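# Seat the hose connector fully on the tap

## Task

Slide the hose connector onto the tap until it is fully seated, and make sure the pipe frame is still upright afterwards.

## Robot and tools

ROBOT. Two arms, left_arm and right_arm, each with six joints and a two-finger gripper. Left_arm sits on the +y side of the scene and right_arm on the -y side. These names do not match the sides of the images.

FRAMES. Scene frame: origin at table-top height, midway between the nominal arm bases. +x points out over the table, +z points up. Calibrated bases in the scene frame: left_arm at (+0.001, +0.247, 0) m, yawed by quat_wxyz (1, 0, 0, -0.013). right_arm at (-0.026, -0.294, 0) m, quat (1, 0, 0, -0.004). Both bases have +z up. Each arm's end_effector_position (m) and end_effector_quat_wxyz, and the pose of its wrist camera, are given in that arm's own base frame. The fixed cameras and the table use the scene frame. Printed hand poses can be a few cm off, more at long reach. The gripper's fingers point along its +z, they open along its y, and the reported point lies between the pads, about 1 cm behind the tips.

ROW FORMAT. Every command row has 14 numbers, even if only one arm moves. The first 7 are for left_arm, the last 7 for right_arm. Each block of 7 is ordered shoulder, elbow, waist, wrist pitch, wrist yaw, wrist roll, then opening. The joint numbers are absolute target angles in radians, on the same scale as the Joint positions line, not offsets. Stated ranges: waist -2.618..3.054, shoulder 0..3.142, elbow 0..3.142, wrist pitch -1.571..1.571, wrist yaw -1.571..1.571, wrist roll -2.094..2.094. Wrist roll has its sign flipped in everything you send and read, but that range is symmetric so it reads the same. Real joint ends can differ from the stated ones by up to 0.059 rad. A target beyond that margin, and further out than the current angle, gets the call refused. Opening runs from -1 (closed) to +1 (fully open). To keep a joint or gripper as it is, resend its current Joint targets value or its current opening; a 0 is a real command.

TOOLS.
execute_actions(actions, cameras): actions is a list of actions. Each action is a table of up to 15 rows, and each row lasts one 1/30 s step. If a table is shorter than 15 rows, its last row is held for the remaining steps. An empty list only reports state and images. cameras chooses which images come back: null or ["all"] gives all of them, [] gives none.
move(target, speed, blend, opening_speed, blocking, cameras): target is one 14-number row, or a list of up to 15 rows, all in absolute radians. Joints follow synchronized paths, so the hand moves along a curve. speed is the peak rad/s of the joint with the farthest to go, from 0.01 to 2 (default 0.5); give one value, or one per target. blend, in rad, rounds the corners at intermediate targets. opening_speed is how fast the gripper command ramps, per second on the -1..1 scale, at least 0.2. With blocking=false the call returns after about 0.5 s, and a new move takes over from the present point. Openings that change at later targets in a list make all arms pause there. Moves do not avoid obstacles or the other arm.
wait(seconds 0-10, cameras): the robot holds its last command while a running move carries on.
stop(cameras): brakes the running move.
zoom_image(camera, region [x0,y0,x1,y1] px, at most 504x504): gives a closer view of that camera's latest image. Cameras: cam_head_left, cam_head_right, cam_high, cam_left_wrist, cam_right_wrist, each 896x504.
finished_scene(scene): ends the current scene for good. Call it only when the connector is seated and the frame is upright.

RESULTS. Joint positions and Joint velocities list one block per arm in the row order, followed by the finger-pad gap (m; 0.094 open). Joint targets shows what the joints are being driven toward; it is left out when within 0.005 rad of the positions. grip_measured is the opening on the command scale and can read about 1.6 mm wide when empty. The move line reports done, off_target, moving, held or fault, plus limits=held and the joint that is farthest from its target. "joint sent to its limit" means a target was clipped at a real joint end. "joint command not followed" means the clearance check altered that arm's targets. Joint torques follow the joint order without the gripper, include the arm's own weight, and have offsets and noise. The first three per arm wrap at ±28 N m. MOTOR HOT appears at 75 °C; at 90 °C the arm folds and stays idle, and at 100 °C it goes limp.

MOTION LIMITS. Per step, a joint target can lead its measured angle by at most 0.202 (waist), 0.258 (shoulder), 0.3 (elbow), 0.573 (wrist pitch) or 0.522 (wrist yaw and roll) rad. A target that would move the hand more than 200 mm in one go is scaled back. Friction and weight may leave joints short of their targets, and tiny turns may not happen.

GRIPPING. Between about -1 and +1 the fingers go to where grip_measured would equal the command. Closing about 0.05 below the touch reading (0.11 for small or round parts) gives the full squeeze of roughly 50-64 N per pad. To release, command well above grip_measured.

AVOID. Do not drop the connector or let go while it is moving. Avoid fast impacts, and avoid pushing far past the contact point, because deeper targets press harder. Push the connector on slowly. Keep the pipe frame upright and keep everything on the table. Do not let the arms collide or squeeze each other. Avoid long stretched-out holds, which heat the motors. Brief outside tugs may act on held parts.

Each tool is called as name([rows], argument=value, ...), one row to a line, values as JSON.

## Session

execute_actions(actions=[])

Scene clock: 0.00 s.
left_arm: end_effector_position=(+0.1639, -0.4195, +0.3089) grip_measured=+1.000 end_effector_quat_wxyz=(+0.535, +0.449, +0.714, -0.049) | right_arm: end_effector_position=(+0.2651, -0.1604, +0.3211) grip_measured=+1.000 end_effector_quat_wxyz=(+0.576, +0.699, +0.353, -0.236)
Joint names: [shoulder, elbow, waist, wrist pitch, wrist yaw, wrist roll]
Joint positions: left_arm=[1.562 1.503 -1.448 -0.529 -0.703 -0.063 0.094] | right_arm=[1.455 1.44 0.026 -1.329 1.336 -2.052 0.094]
Joint velocities: within noise
Joint torques (N m): no reading
Heat: left arm: 49 °C; right arm: 44 °C.
Joint targets: left_arm=[1.551 1.517 -1.448 -0.518 -0.704 -0.063] | right_arm=[1.446 1.452 0.026 -1.327 1.340 -2.052]
Tool commands: left_gripper/opening=+1.0 right_gripper/opening=+1.0

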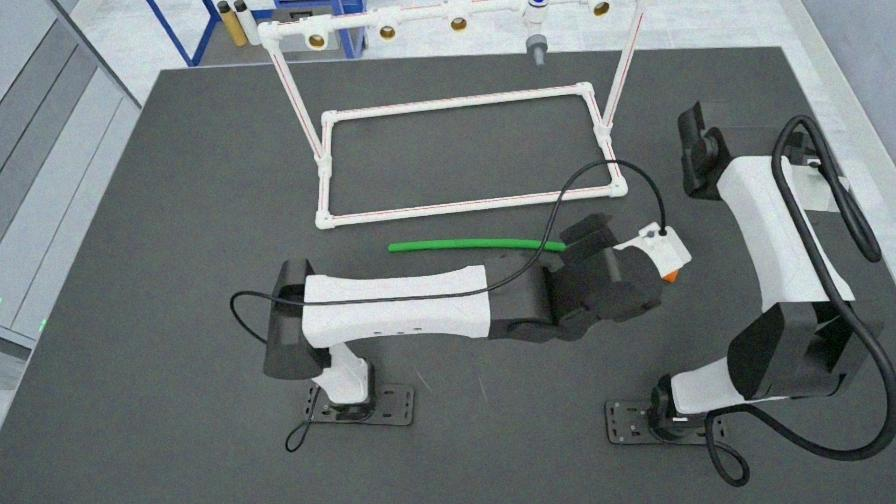

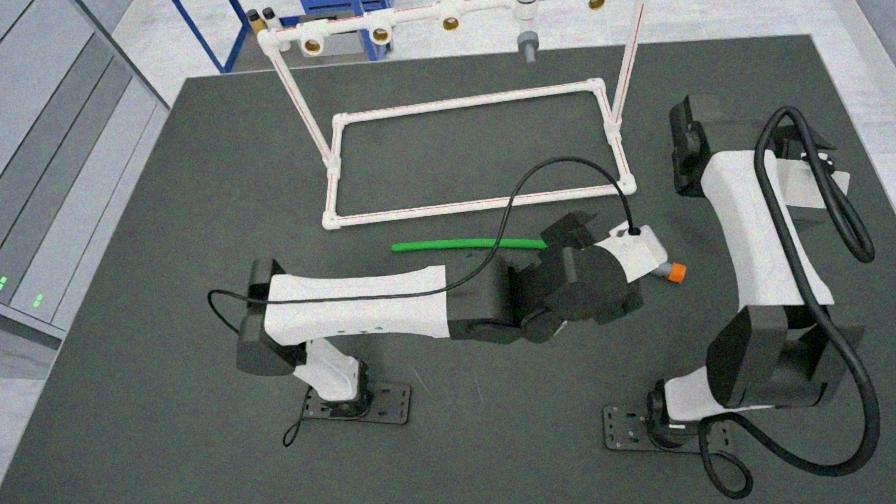

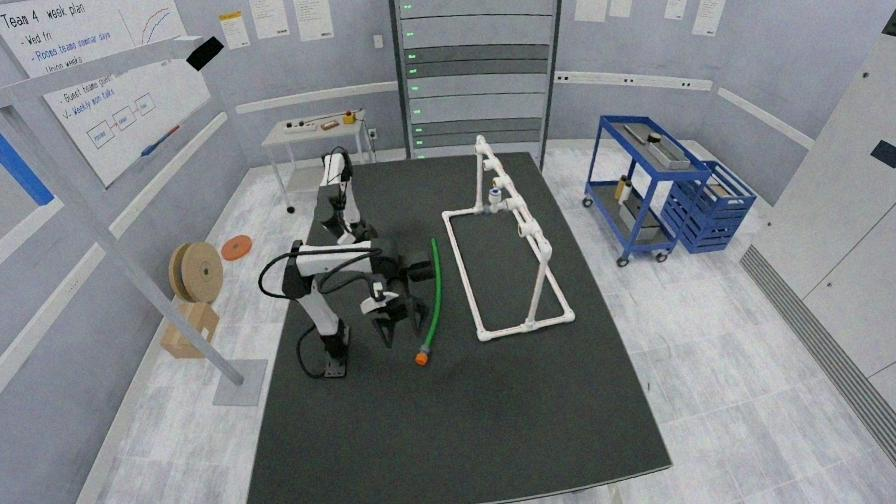

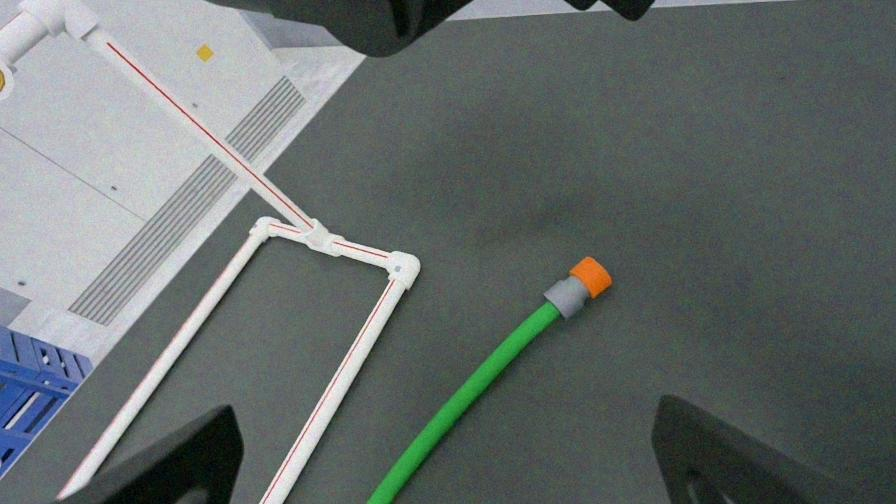

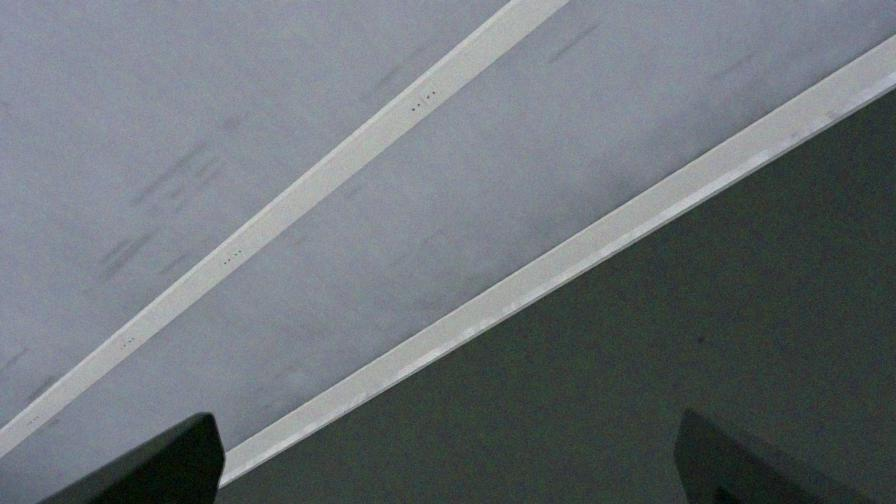

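zoom_image(camera="cam_head_right", region=[440, 0, 640, 112])

zoom_image(camera="cam_high", region=[400, 120, 600, 380])

zoom_image(camera="cam_left_wrist", region=[500, 220, 660, 340])

zoom_image(camera="cam_high", region=[460, 130, 560, 220])

zoom_image(camera="cam_head_left", region=[480, 0, 600, 80])

Scaled by 2.520 from the camera's 896x504 image, which has a finer 1280x720 frame.

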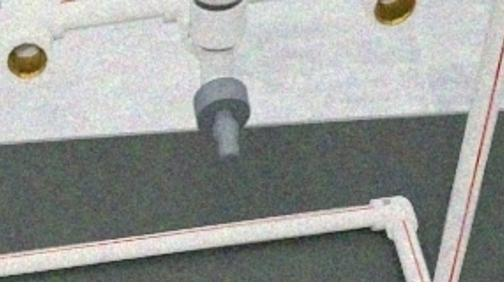

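Scaled by 1.938 from the camera's 896x504 image, which has a finer 1280x720 frame.

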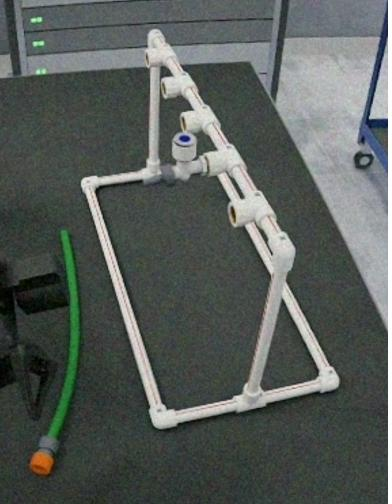

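Scaled by 3.150 from the camera's 896x504 image, which has a finer 1280x720 frame.

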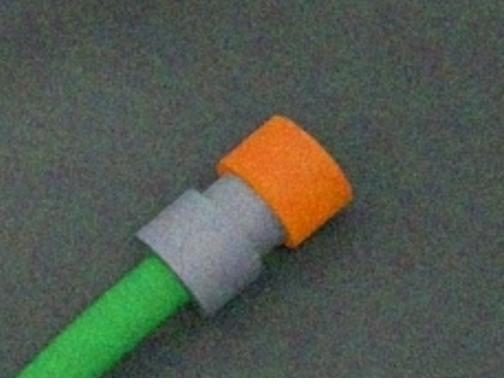

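Scaled by 5.040 from the camera's 896x504 image, which has a finer 1280x720 frame.

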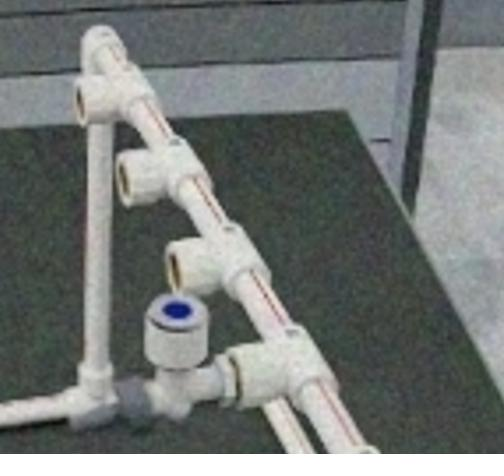

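Scaled by 4.200 from the camera's 896x504 image, which has a finer 1280x720 frame.

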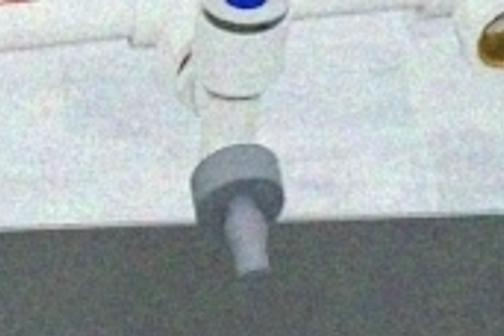

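move([
  [0.75,0.75,-1.448,-0.5,0,0,1,1.455,1.44,0.026,-1.329,1.336,-2.052,1],
  [0.7,0.7,-0.2,-0.5,0,0,1,2.038,1.862,-0.05,-1.5,0.14,-1.913,1],
], speed=0.8, blend=0.1)

Scene clock: 65.67 s.
left_arm: end_effector_position=(+0.2724, -0.0550, +0.2217) grip_measured=+1.000 end_effector_quat_wxyz=(+0.499, +0.092, +0.861, -0.044) | right_arm: end_effector_position=(+0.3603, -0.0413, +0.1171) grip_measured=+1.000 end_effector_quat_wxyz=(+0.026, +0.827, +0.555, -0.092)
Joint positions: left_arm=[0.708 0.704 -0.206 -0.518 -0.011 -0.013 0.094] | right_arm=[2.037 1.837 -0.043 -1.49 0.15 -1.926 0.094]
Joint torques (N m): left_arm=[-0.68 7.6 0.51 2.47 0.24 0.11] | right_arm=[-8.87 8.85 -0.66 -0.13 0.01 0.05]
Heat: left arm: 56 °C; right arm: 48 °C.
Joint targets: left_arm=[0.700 0.700 -0.200 -0.500 0.000 0.000] | right_arm=[2.038 1.862 -0.050 -1.500 0.140 -1.913]
move: done
camera_calibration:
cam_left_wrist: T_world_to_cam=[[-0.230115, -0.973107, -0.0105209, 0.0103612], [-0.789694, 0.193038, -0.58234, 0.396635], [0.56871, -0.125697, -0.812877, 0.110605], [0, 0, 0, 1]]
cam_right_wrist: T_world_to_cam=[[-0.915465, 0.395128, 0.0761456, 0.336022], [0.401482, 0.884116, 0.239064, -0.0940895], [0.0271393, 0.249426, -0.968014, 0.200059], [0, 0, 0, 1]]

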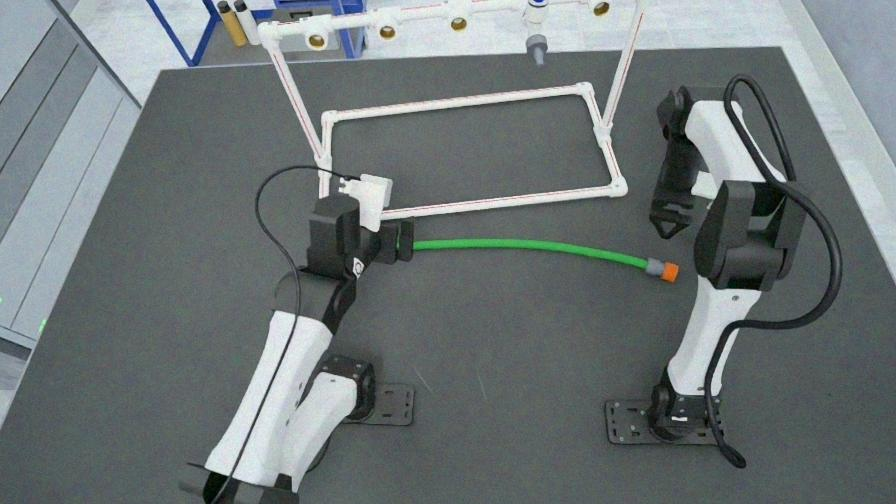

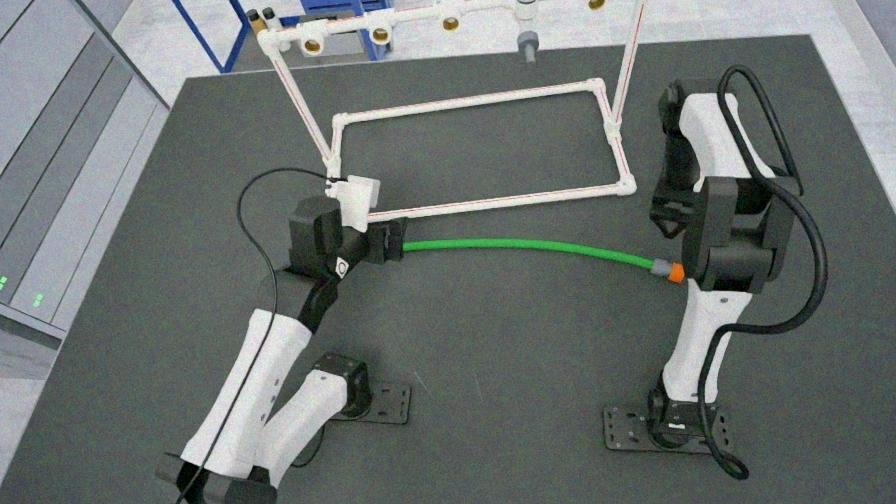

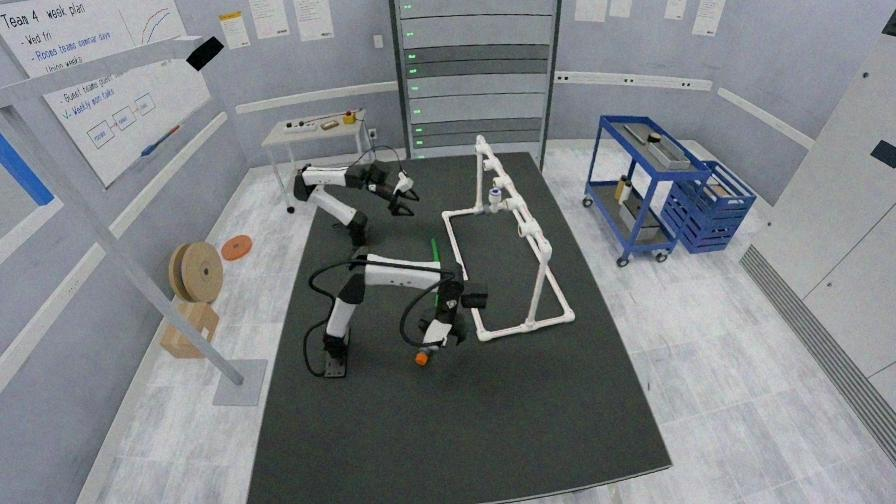

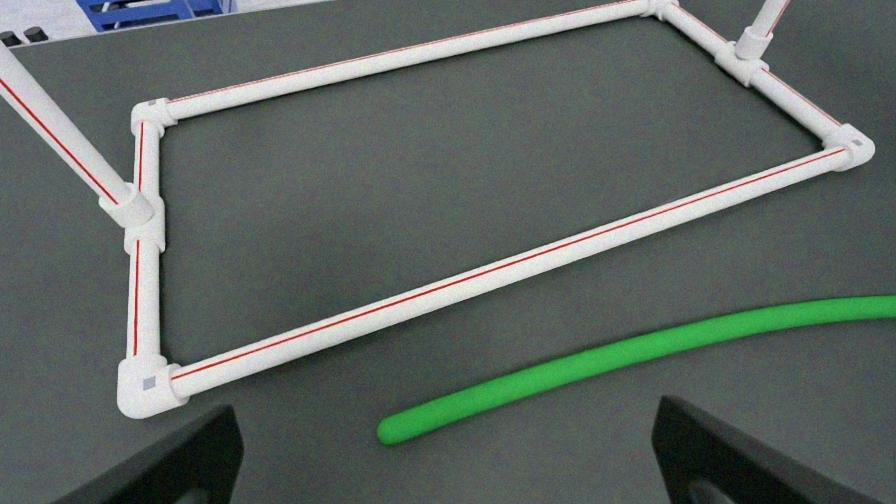

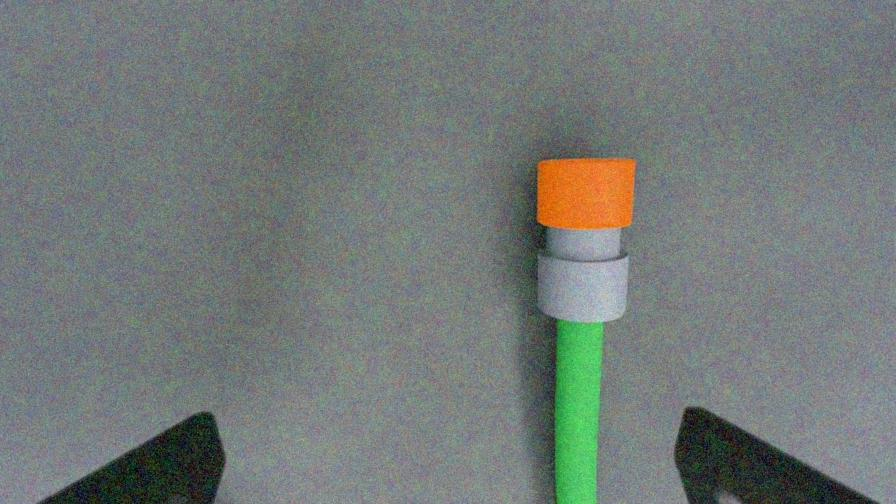

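move(target=[0.7,0.7,-0.2,-0.5,0,0,1,2.023,1.634,0.012,-1.511,0.13,-1.915,1], cameras=["cam_right_wrist"])

Scene clock: 72.93 s.
left_arm: end_effector_position=(+0.2724, -0.0550, +0.2217) grip_measured=+1.000 end_effector_quat_wxyz=(+0.499, +0.092, +0.861, -0.044) | right_arm: end_effector_position=(+0.3079, -0.0211, +0.0777) grip_measured=+1.000 end_effector_quat_wxyz=(-0.038, +0.798, +0.575, -0.175)
Joint positions: left_arm=[0.708 0.704 -0.206 -0.518 -0.011 -0.013 0.094] | right_arm=[2.037 1.635 0.009 -1.502 0.139 -1.926 0.094]
Joint torques (N m): left_arm=[-0.69 7.6 0.53 2.46 0.24 0.11] | right_arm=[-9.74 5.74 0.24 -0.48 0 0.02]
Joint targets: left_arm=[0.700 0.700 -0.200 -0.500 0.000 0.000] | right_arm=[2.023 1.634 0.012 -1.511 0.130 -1.915]
move: done
camera_calibration:
cam_right_wrist: T_world_to_cam=[[-0.895972, 0.347848, 0.276108, 0.260574], [0.400978, 0.900882, 0.16622, -0.0753527], [-0.190921, 0.259641, -0.946644, 0.224017], [0, 0, 0, 1]]
Images, in order: cam_right_wrist.

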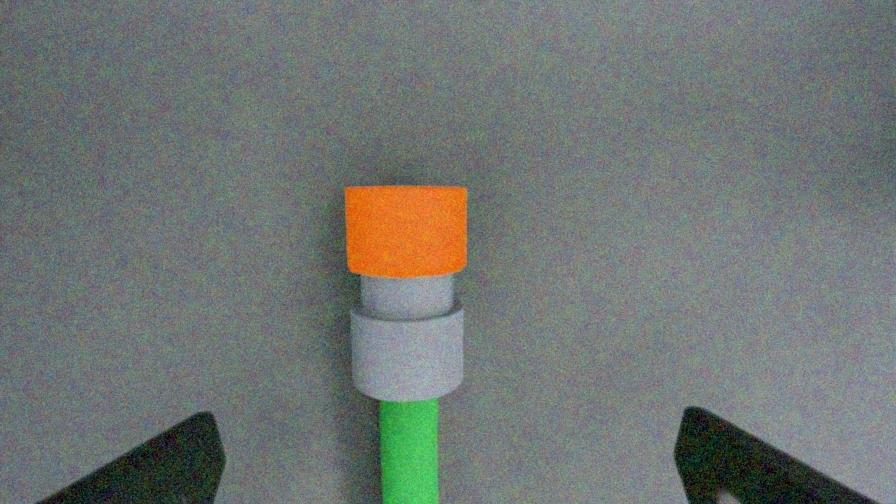

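move(target=[0.7,0.7,-0.2,-0.5,0,0,0.2,2.075,1.477,0.012,-1.309,0.135,-1.915,0.2], cameras=["cam_right_wrist","cam_high"], speed=0.25)

Scene clock: 79.83 s.
left_arm: end_effector_position=(+0.2724, -0.0550, +0.2217) grip_measured=+0.202 end_effector_quat_wxyz=(+0.499, +0.092, +0.861, -0.044) | right_arm: end_effector_position=(+0.3024, -0.0211, +0.0273) grip_measured=+0.203 end_effector_quat_wxyz=(-0.039, +0.798, +0.575, -0.178)
Joint positions: left_arm=[0.708 0.704 -0.206 -0.518 -0.011 -0.013 0.056] | right_arm=[2.072 1.478 0.009 -1.316 0.139 -1.926 0.057]
Joint torques (N m): left_arm=[-0.75 7.62 0.55 2.46 0.23 0.11] | right_arm=[-8.29 5.33 0.25 -0.33 0.06 0.02]
Joint targets: left_arm=[0.700 0.700 -0.200 -0.500 0.000 0.000] | right_arm=[2.075 1.477 0.012 -1.309 0.135 -1.915]
move: done
camera_calibration:
cam_right_wrist: T_world_to_cam=[[-0.89427, 0.347864, 0.281552, 0.268912], [0.401985, 0.900891, 0.163721, -0.0649451], [-0.196695, 0.25959, -0.945476, 0.176929], [0, 0, 0, 1]]
Images, in order: cam_high, cam_right_wrist.

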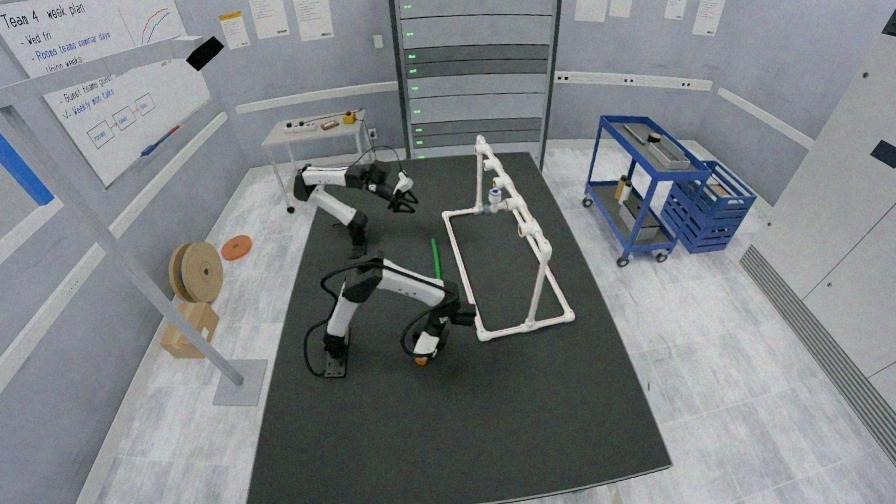

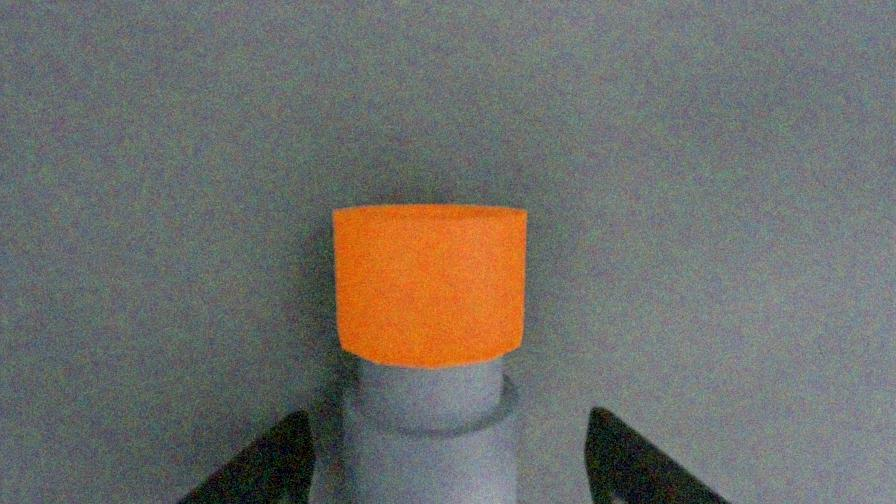

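move(target=[0.7,0.7,-0.2,-0.5,0,0,0.2,2.089,1.477,0.012,-1.309,0.135,-1.915,0.2], cameras=[])

move(target=[0.7,0.7,-0.2,-0.5,0,0,0.2,2.089,1.477,0.012,-1.309,0.135,-1.915,-0.7], opening_speed=0.3, cameras=["cam_right_wrist"])

Scene clock: 83.70 s.
left_arm: end_effector_position=(+0.2724, -0.0550, +0.2217) grip_measured=+0.202 end_effector_quat_wxyz=(+0.499, +0.092, +0.861, -0.044) | right_arm: end_effector_position=(+0.3021, -0.0211, +0.0252) grip_measured=+0.203 end_effector_quat_wxyz=(-0.041, +0.797, +0.575, -0.180)
Joint positions: left_arm=[0.708 0.704 -0.206 -0.518 -0.011 -0.013 0.056] | right_arm=[2.079 1.478 0.009 -1.315 0.139 -1.926 0.056]
Joint torques (N m): left_arm=[-0.72 7.58 0.53 2.46 0.24 0.1] | right_arm=[-7.73 5.3 0.23 -0.36 0.06 0.02]
Joint targets: left_arm=[0.700 0.700 -0.200 -0.500 0.000 0.000] | right_arm=[2.089 1.477 0.012 -1.309 0.135 -1.915]
move: done

Scene clock: 86.90 s.
left_arm: end_effector_position=(+0.2724, -0.0550, +0.2217) grip_measured=+0.202 end_effector_quat_wxyz=(+0.499, +0.092, +0.861, -0.044) | right_arm: end_effector_position=(+0.3026, -0.0211, +0.0248) grip_measured=-0.335 end_effector_quat_wxyz=(-0.040, +0.798, +0.575, -0.179)
Joint positions: left_arm=[0.708 0.704 -0.206 -0.518 -0.011 -0.013 0.056] | right_arm=[2.08 1.478 0.009 -1.312 0.139 -1.926 0.031]
Joint torques (N m): left_arm=[-0.7 7.58 0.61 2.46 0.24 0.1] | right_arm=[-7.8 5.3 0.24 -0.38 0.07 0.02]
Joint targets: left_arm=[0.700 0.700 -0.200 -0.500 0.000 0.000] | right_arm=[2.089 1.477 0.012 -1.309 0.135 -1.915]
move: done
camera_calibration:
cam_right_wrist: T_world_to_cam=[[-0.89319, 0.347873, 0.284949, 0.269383], [0.402606, 0.900896, 0.162156, -0.0647768], [-0.2003, 0.259558, -0.944727, 0.175711], [0, 0, 0, 1]]
Images, in order: cam_right_wrist.

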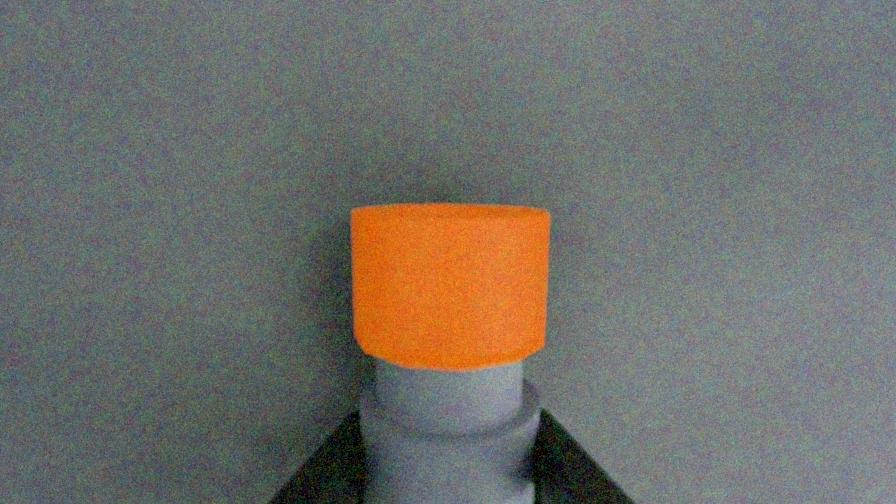

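move([
  [0.7,0.7,0.9,-0.5,0,0,0.2,1.75,1.5,0.012,-1.3,0.135,-1.915,-0.7],
  [0.7,0.7,0.9,-0.5,0,0,0.2,1.5,1.6,0.08,-0.65,-1.241,-1.008,-0.7],
], speed=[0.5,0.4])

Scene clock: 115.23 s.
left_arm: end_effector_position=(+0.1731, +0.2174, +0.2217) grip_measured=+0.202 end_effector_quat_wxyz=(+0.449, -0.371, +0.782, +0.222) | right_arm: end_effector_position=(+0.3465, +0.1871, +0.3698) grip_measured=-0.335 end_effector_quat_wxyz=(+0.060, +0.096, +0.769, +0.629)
Joint positions: left_arm=[0.708 0.704 0.894 -0.518 -0.008 -0.012 0.056] | right_arm=[1.527 1.57 0.073 -0.664 -1.217 -1.008 0.031]
Joint torques (N m): left_arm=[-0.7 7.61 0.54 2.47 0.21 0.09] | right_arm=[-8.23 10.59 0.57 1.38 -0.71 -0.02]
Heat: left arm: 57 °C; right arm: 54 °C.
Joint targets: left_arm=[0.700 0.700 0.900 -0.500 0.000 0.000] | right_arm=[1.500 1.600 0.080 -0.650 -1.241 -1.008]
move: done
camera_calibration:
cam_left_wrist: T_world_to_cam=[[0.760938, -0.648769, -0.00847995, 0.0100932], [-0.531154, -0.615375, -0.5824, 0.396643], [0.372625, 0.447674, -0.812858, 0.110601], [0, 0, 0, 1]]
cam_right_wrist: T_world_to_cam=[[-0.085401, -0.205868, -0.974846, 0.427455], [-0.974038, -0.188637, 0.125167, 0.368615], [-0.20966, 0.960226, -0.184414, 0.0473604], [0, 0, 0, 1]]

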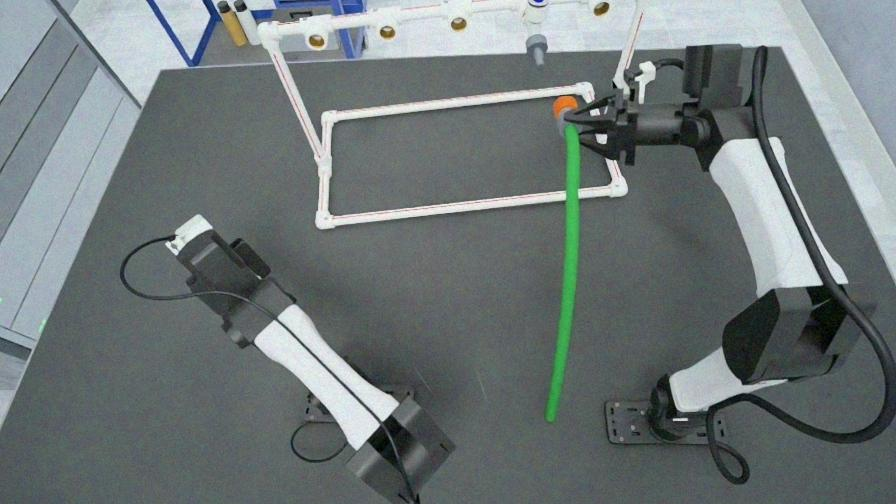

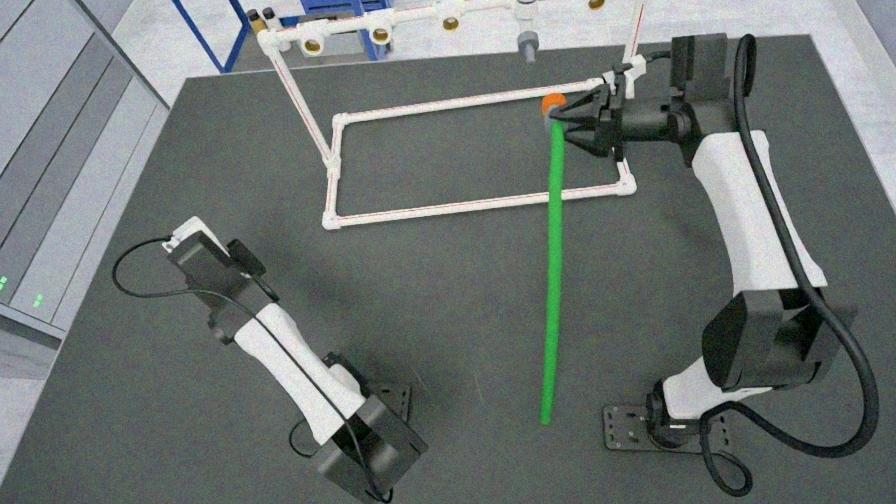

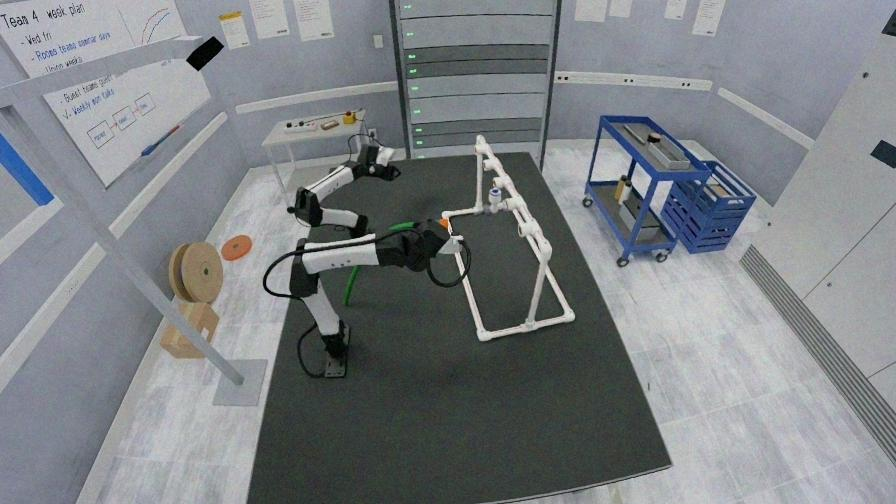

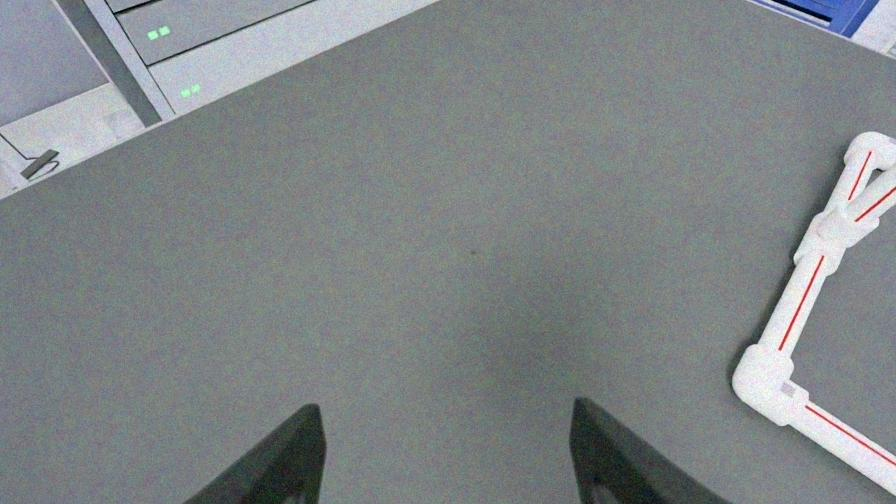

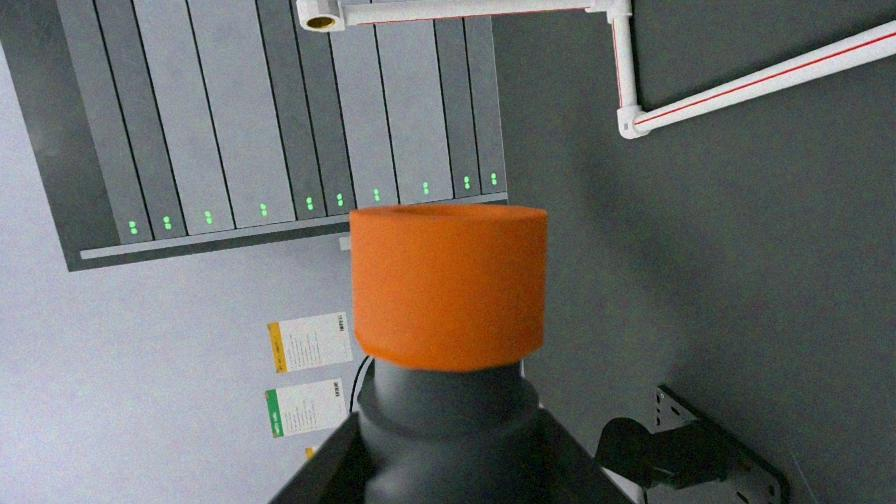

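move(target=[0.7,0.7,0.9,-0.5,0,0,0.2,1.715,1.716,0.097,-0.51,-1.258,-1.008,-0.7], speed=0.3)

zoom_image(camera="cam_head_left", region=[480, 0, 680, 140])

zoom_image(camera="cam_head_right", region=[480, 0, 680, 140])

zoom_image(camera="cam_high", region=[420, 170, 540, 270])

Scene clock: 121.37 s.
left_arm: end_effector_position=(+0.1731, +0.2174, +0.2217) grip_measured=+0.202 end_effector_quat_wxyz=(+0.449, -0.371, +0.782, +0.222) | right_arm: end_effector_position=(+0.3998, +0.1990, +0.3569) grip_measured=-0.335 end_effector_quat_wxyz=(+0.072, +0.064, +0.764, +0.638)
Joint positions: left_arm=[0.708 0.704 0.894 -0.518 -0.008 -0.012 0.056] | right_arm=[1.717 1.683 0.09 -0.526 -1.236 -1.007 0.031]
Joint torques (N m): left_arm=[-0.77 7.64 0.57 2.46 0.2 0.1] | right_arm=[-7.76 11.04 0.62 1.43 -0.64 -0.02]
Joint targets: left_arm=[0.700 0.700 0.900 -0.500 0.000 0.000] | right_arm=[1.715 1.716 0.097 -0.510 -1.258 -1.008]
move: done
camera_calibration:
cam_left_wrist: T_world_to_cam=[[0.760938, -0.648769, -0.00847995, 0.0100932], [-0.531154, -0.615375, -0.5824, 0.396643], [0.372625, 0.447674, -0.812858, 0.110601], [0, 0, 0, 1]]
cam_right_wrist: T_world_to_cam=[[-0.0191878, -0.192453, -0.981119, 0.394971], [-0.973126, -0.221627, 0.0625051, 0.45285], [-0.229471, 0.955952, -0.183029, 0.0530469], [0, 0, 0, 1]]

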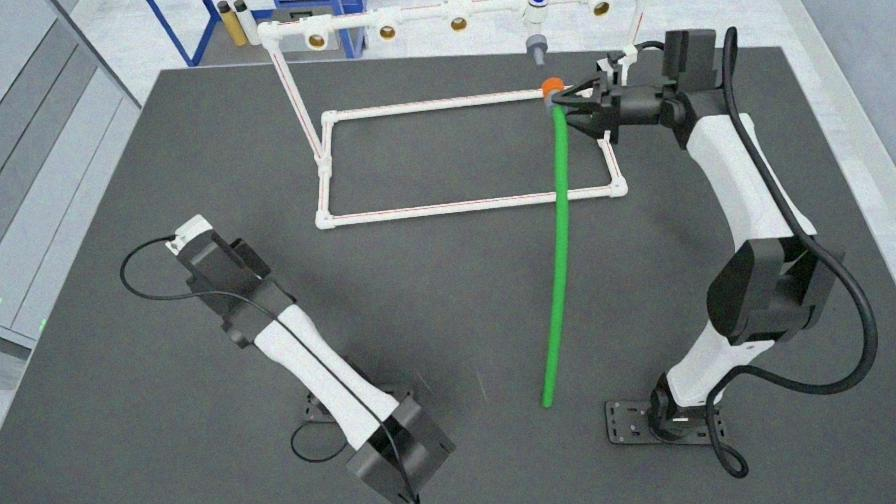

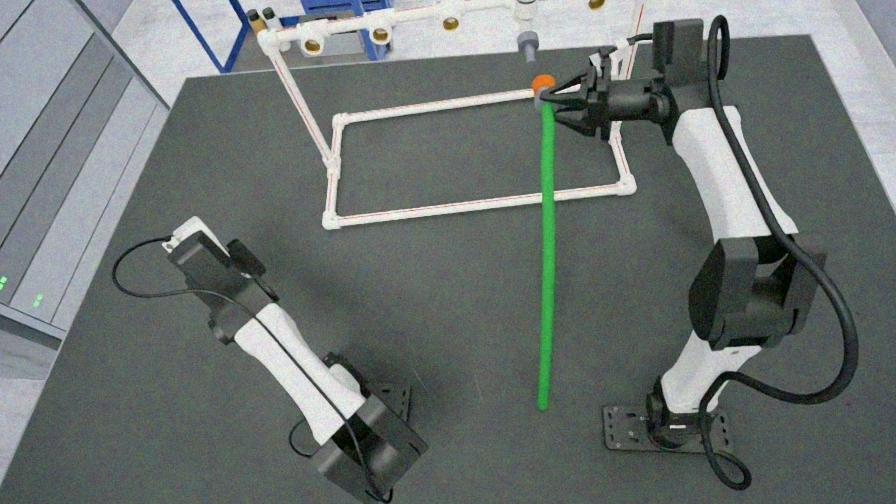

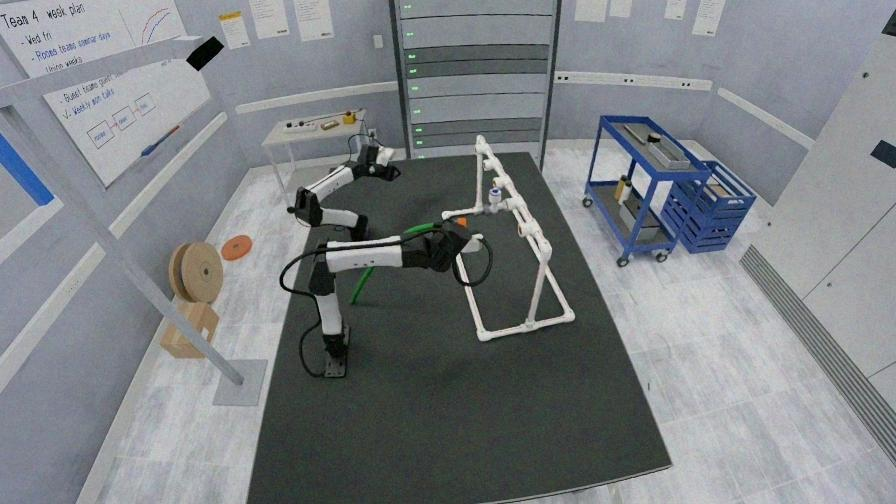

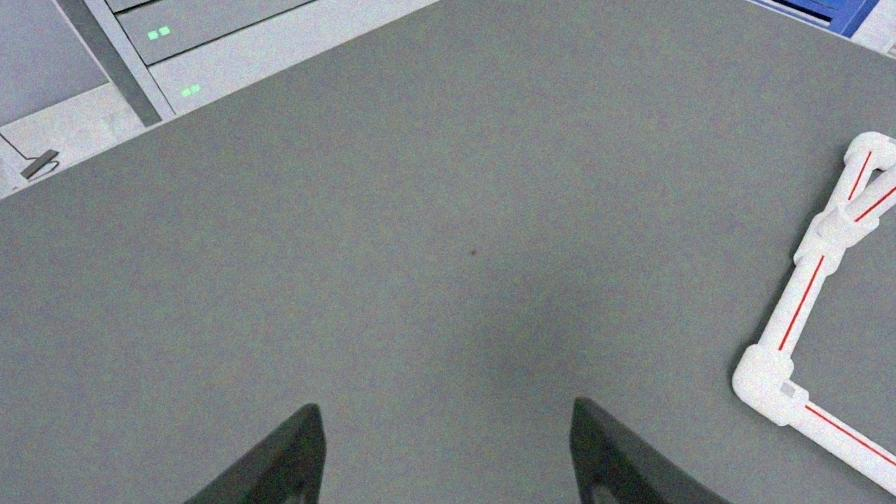

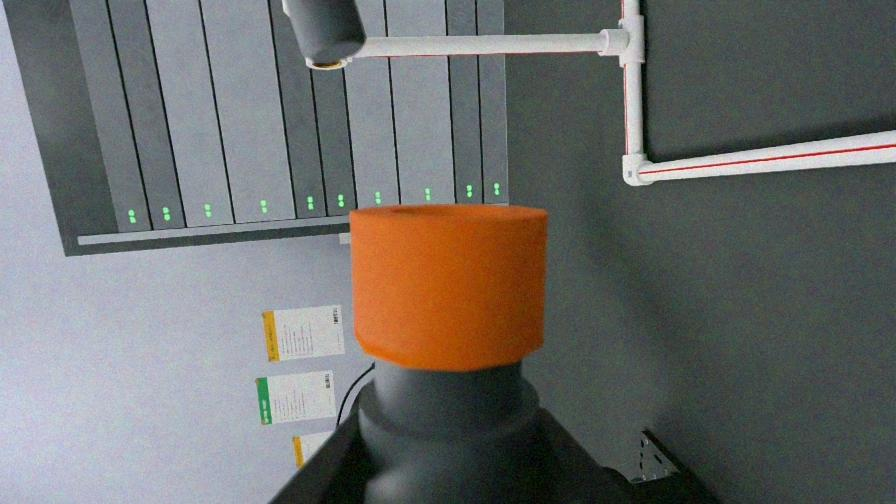

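Scaled by 2.520 from the camera's 896x504 image, which has a finer 1280x720 frame.

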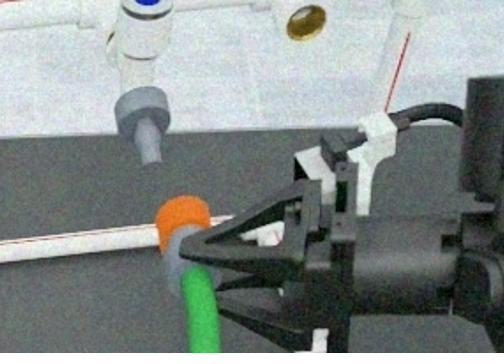

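Scaled by 2.520 from the camera's 896x504 image, which has a finer 1280x720 frame.

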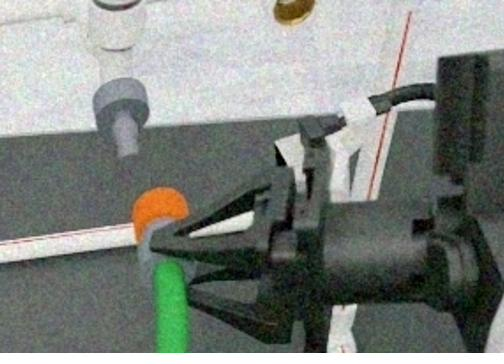

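Scaled by 4.200 from the camera's 896x504 image, which has a finer 1280x720 frame.

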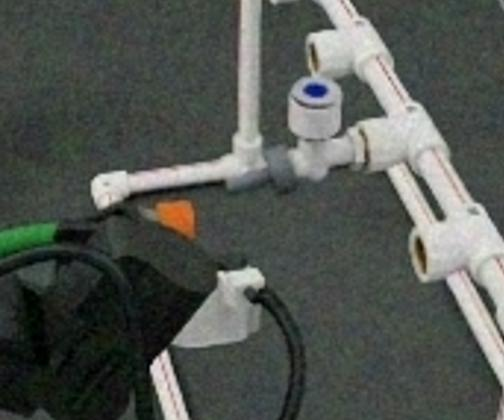

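zoom_image(camera="cam_right_wrist", region=[240, 0, 580, 240])

Scaled by 1.482 from the camera's 896x504 image, which has a finer 1280x720 frame.

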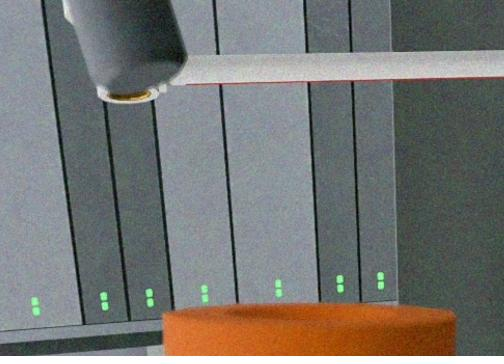

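zoom_image(camera="cam_right_wrist", region=[270, 0, 400, 75])

zoom_image(camera="cam_high", region=[460, 180, 530, 240])

Scaled by 3.877 from the camera's 896x504 image, which has a finer 1280x720 frame.

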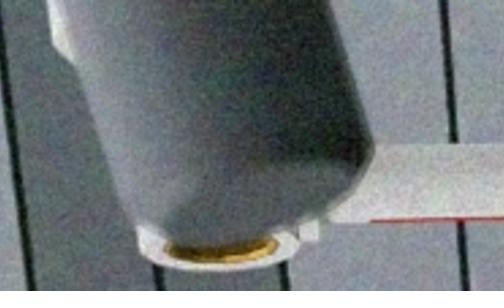

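Scaled by 7.200 from the camera's 896x504 image, which has a finer 1280x720 frame.

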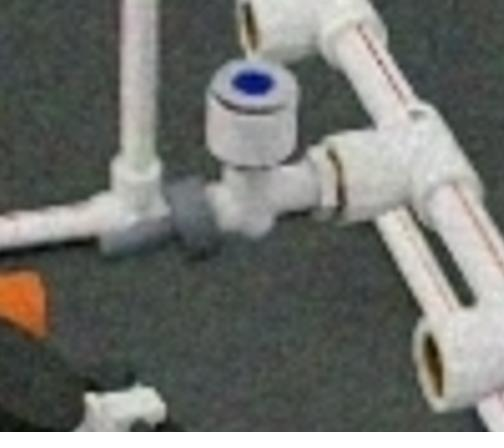

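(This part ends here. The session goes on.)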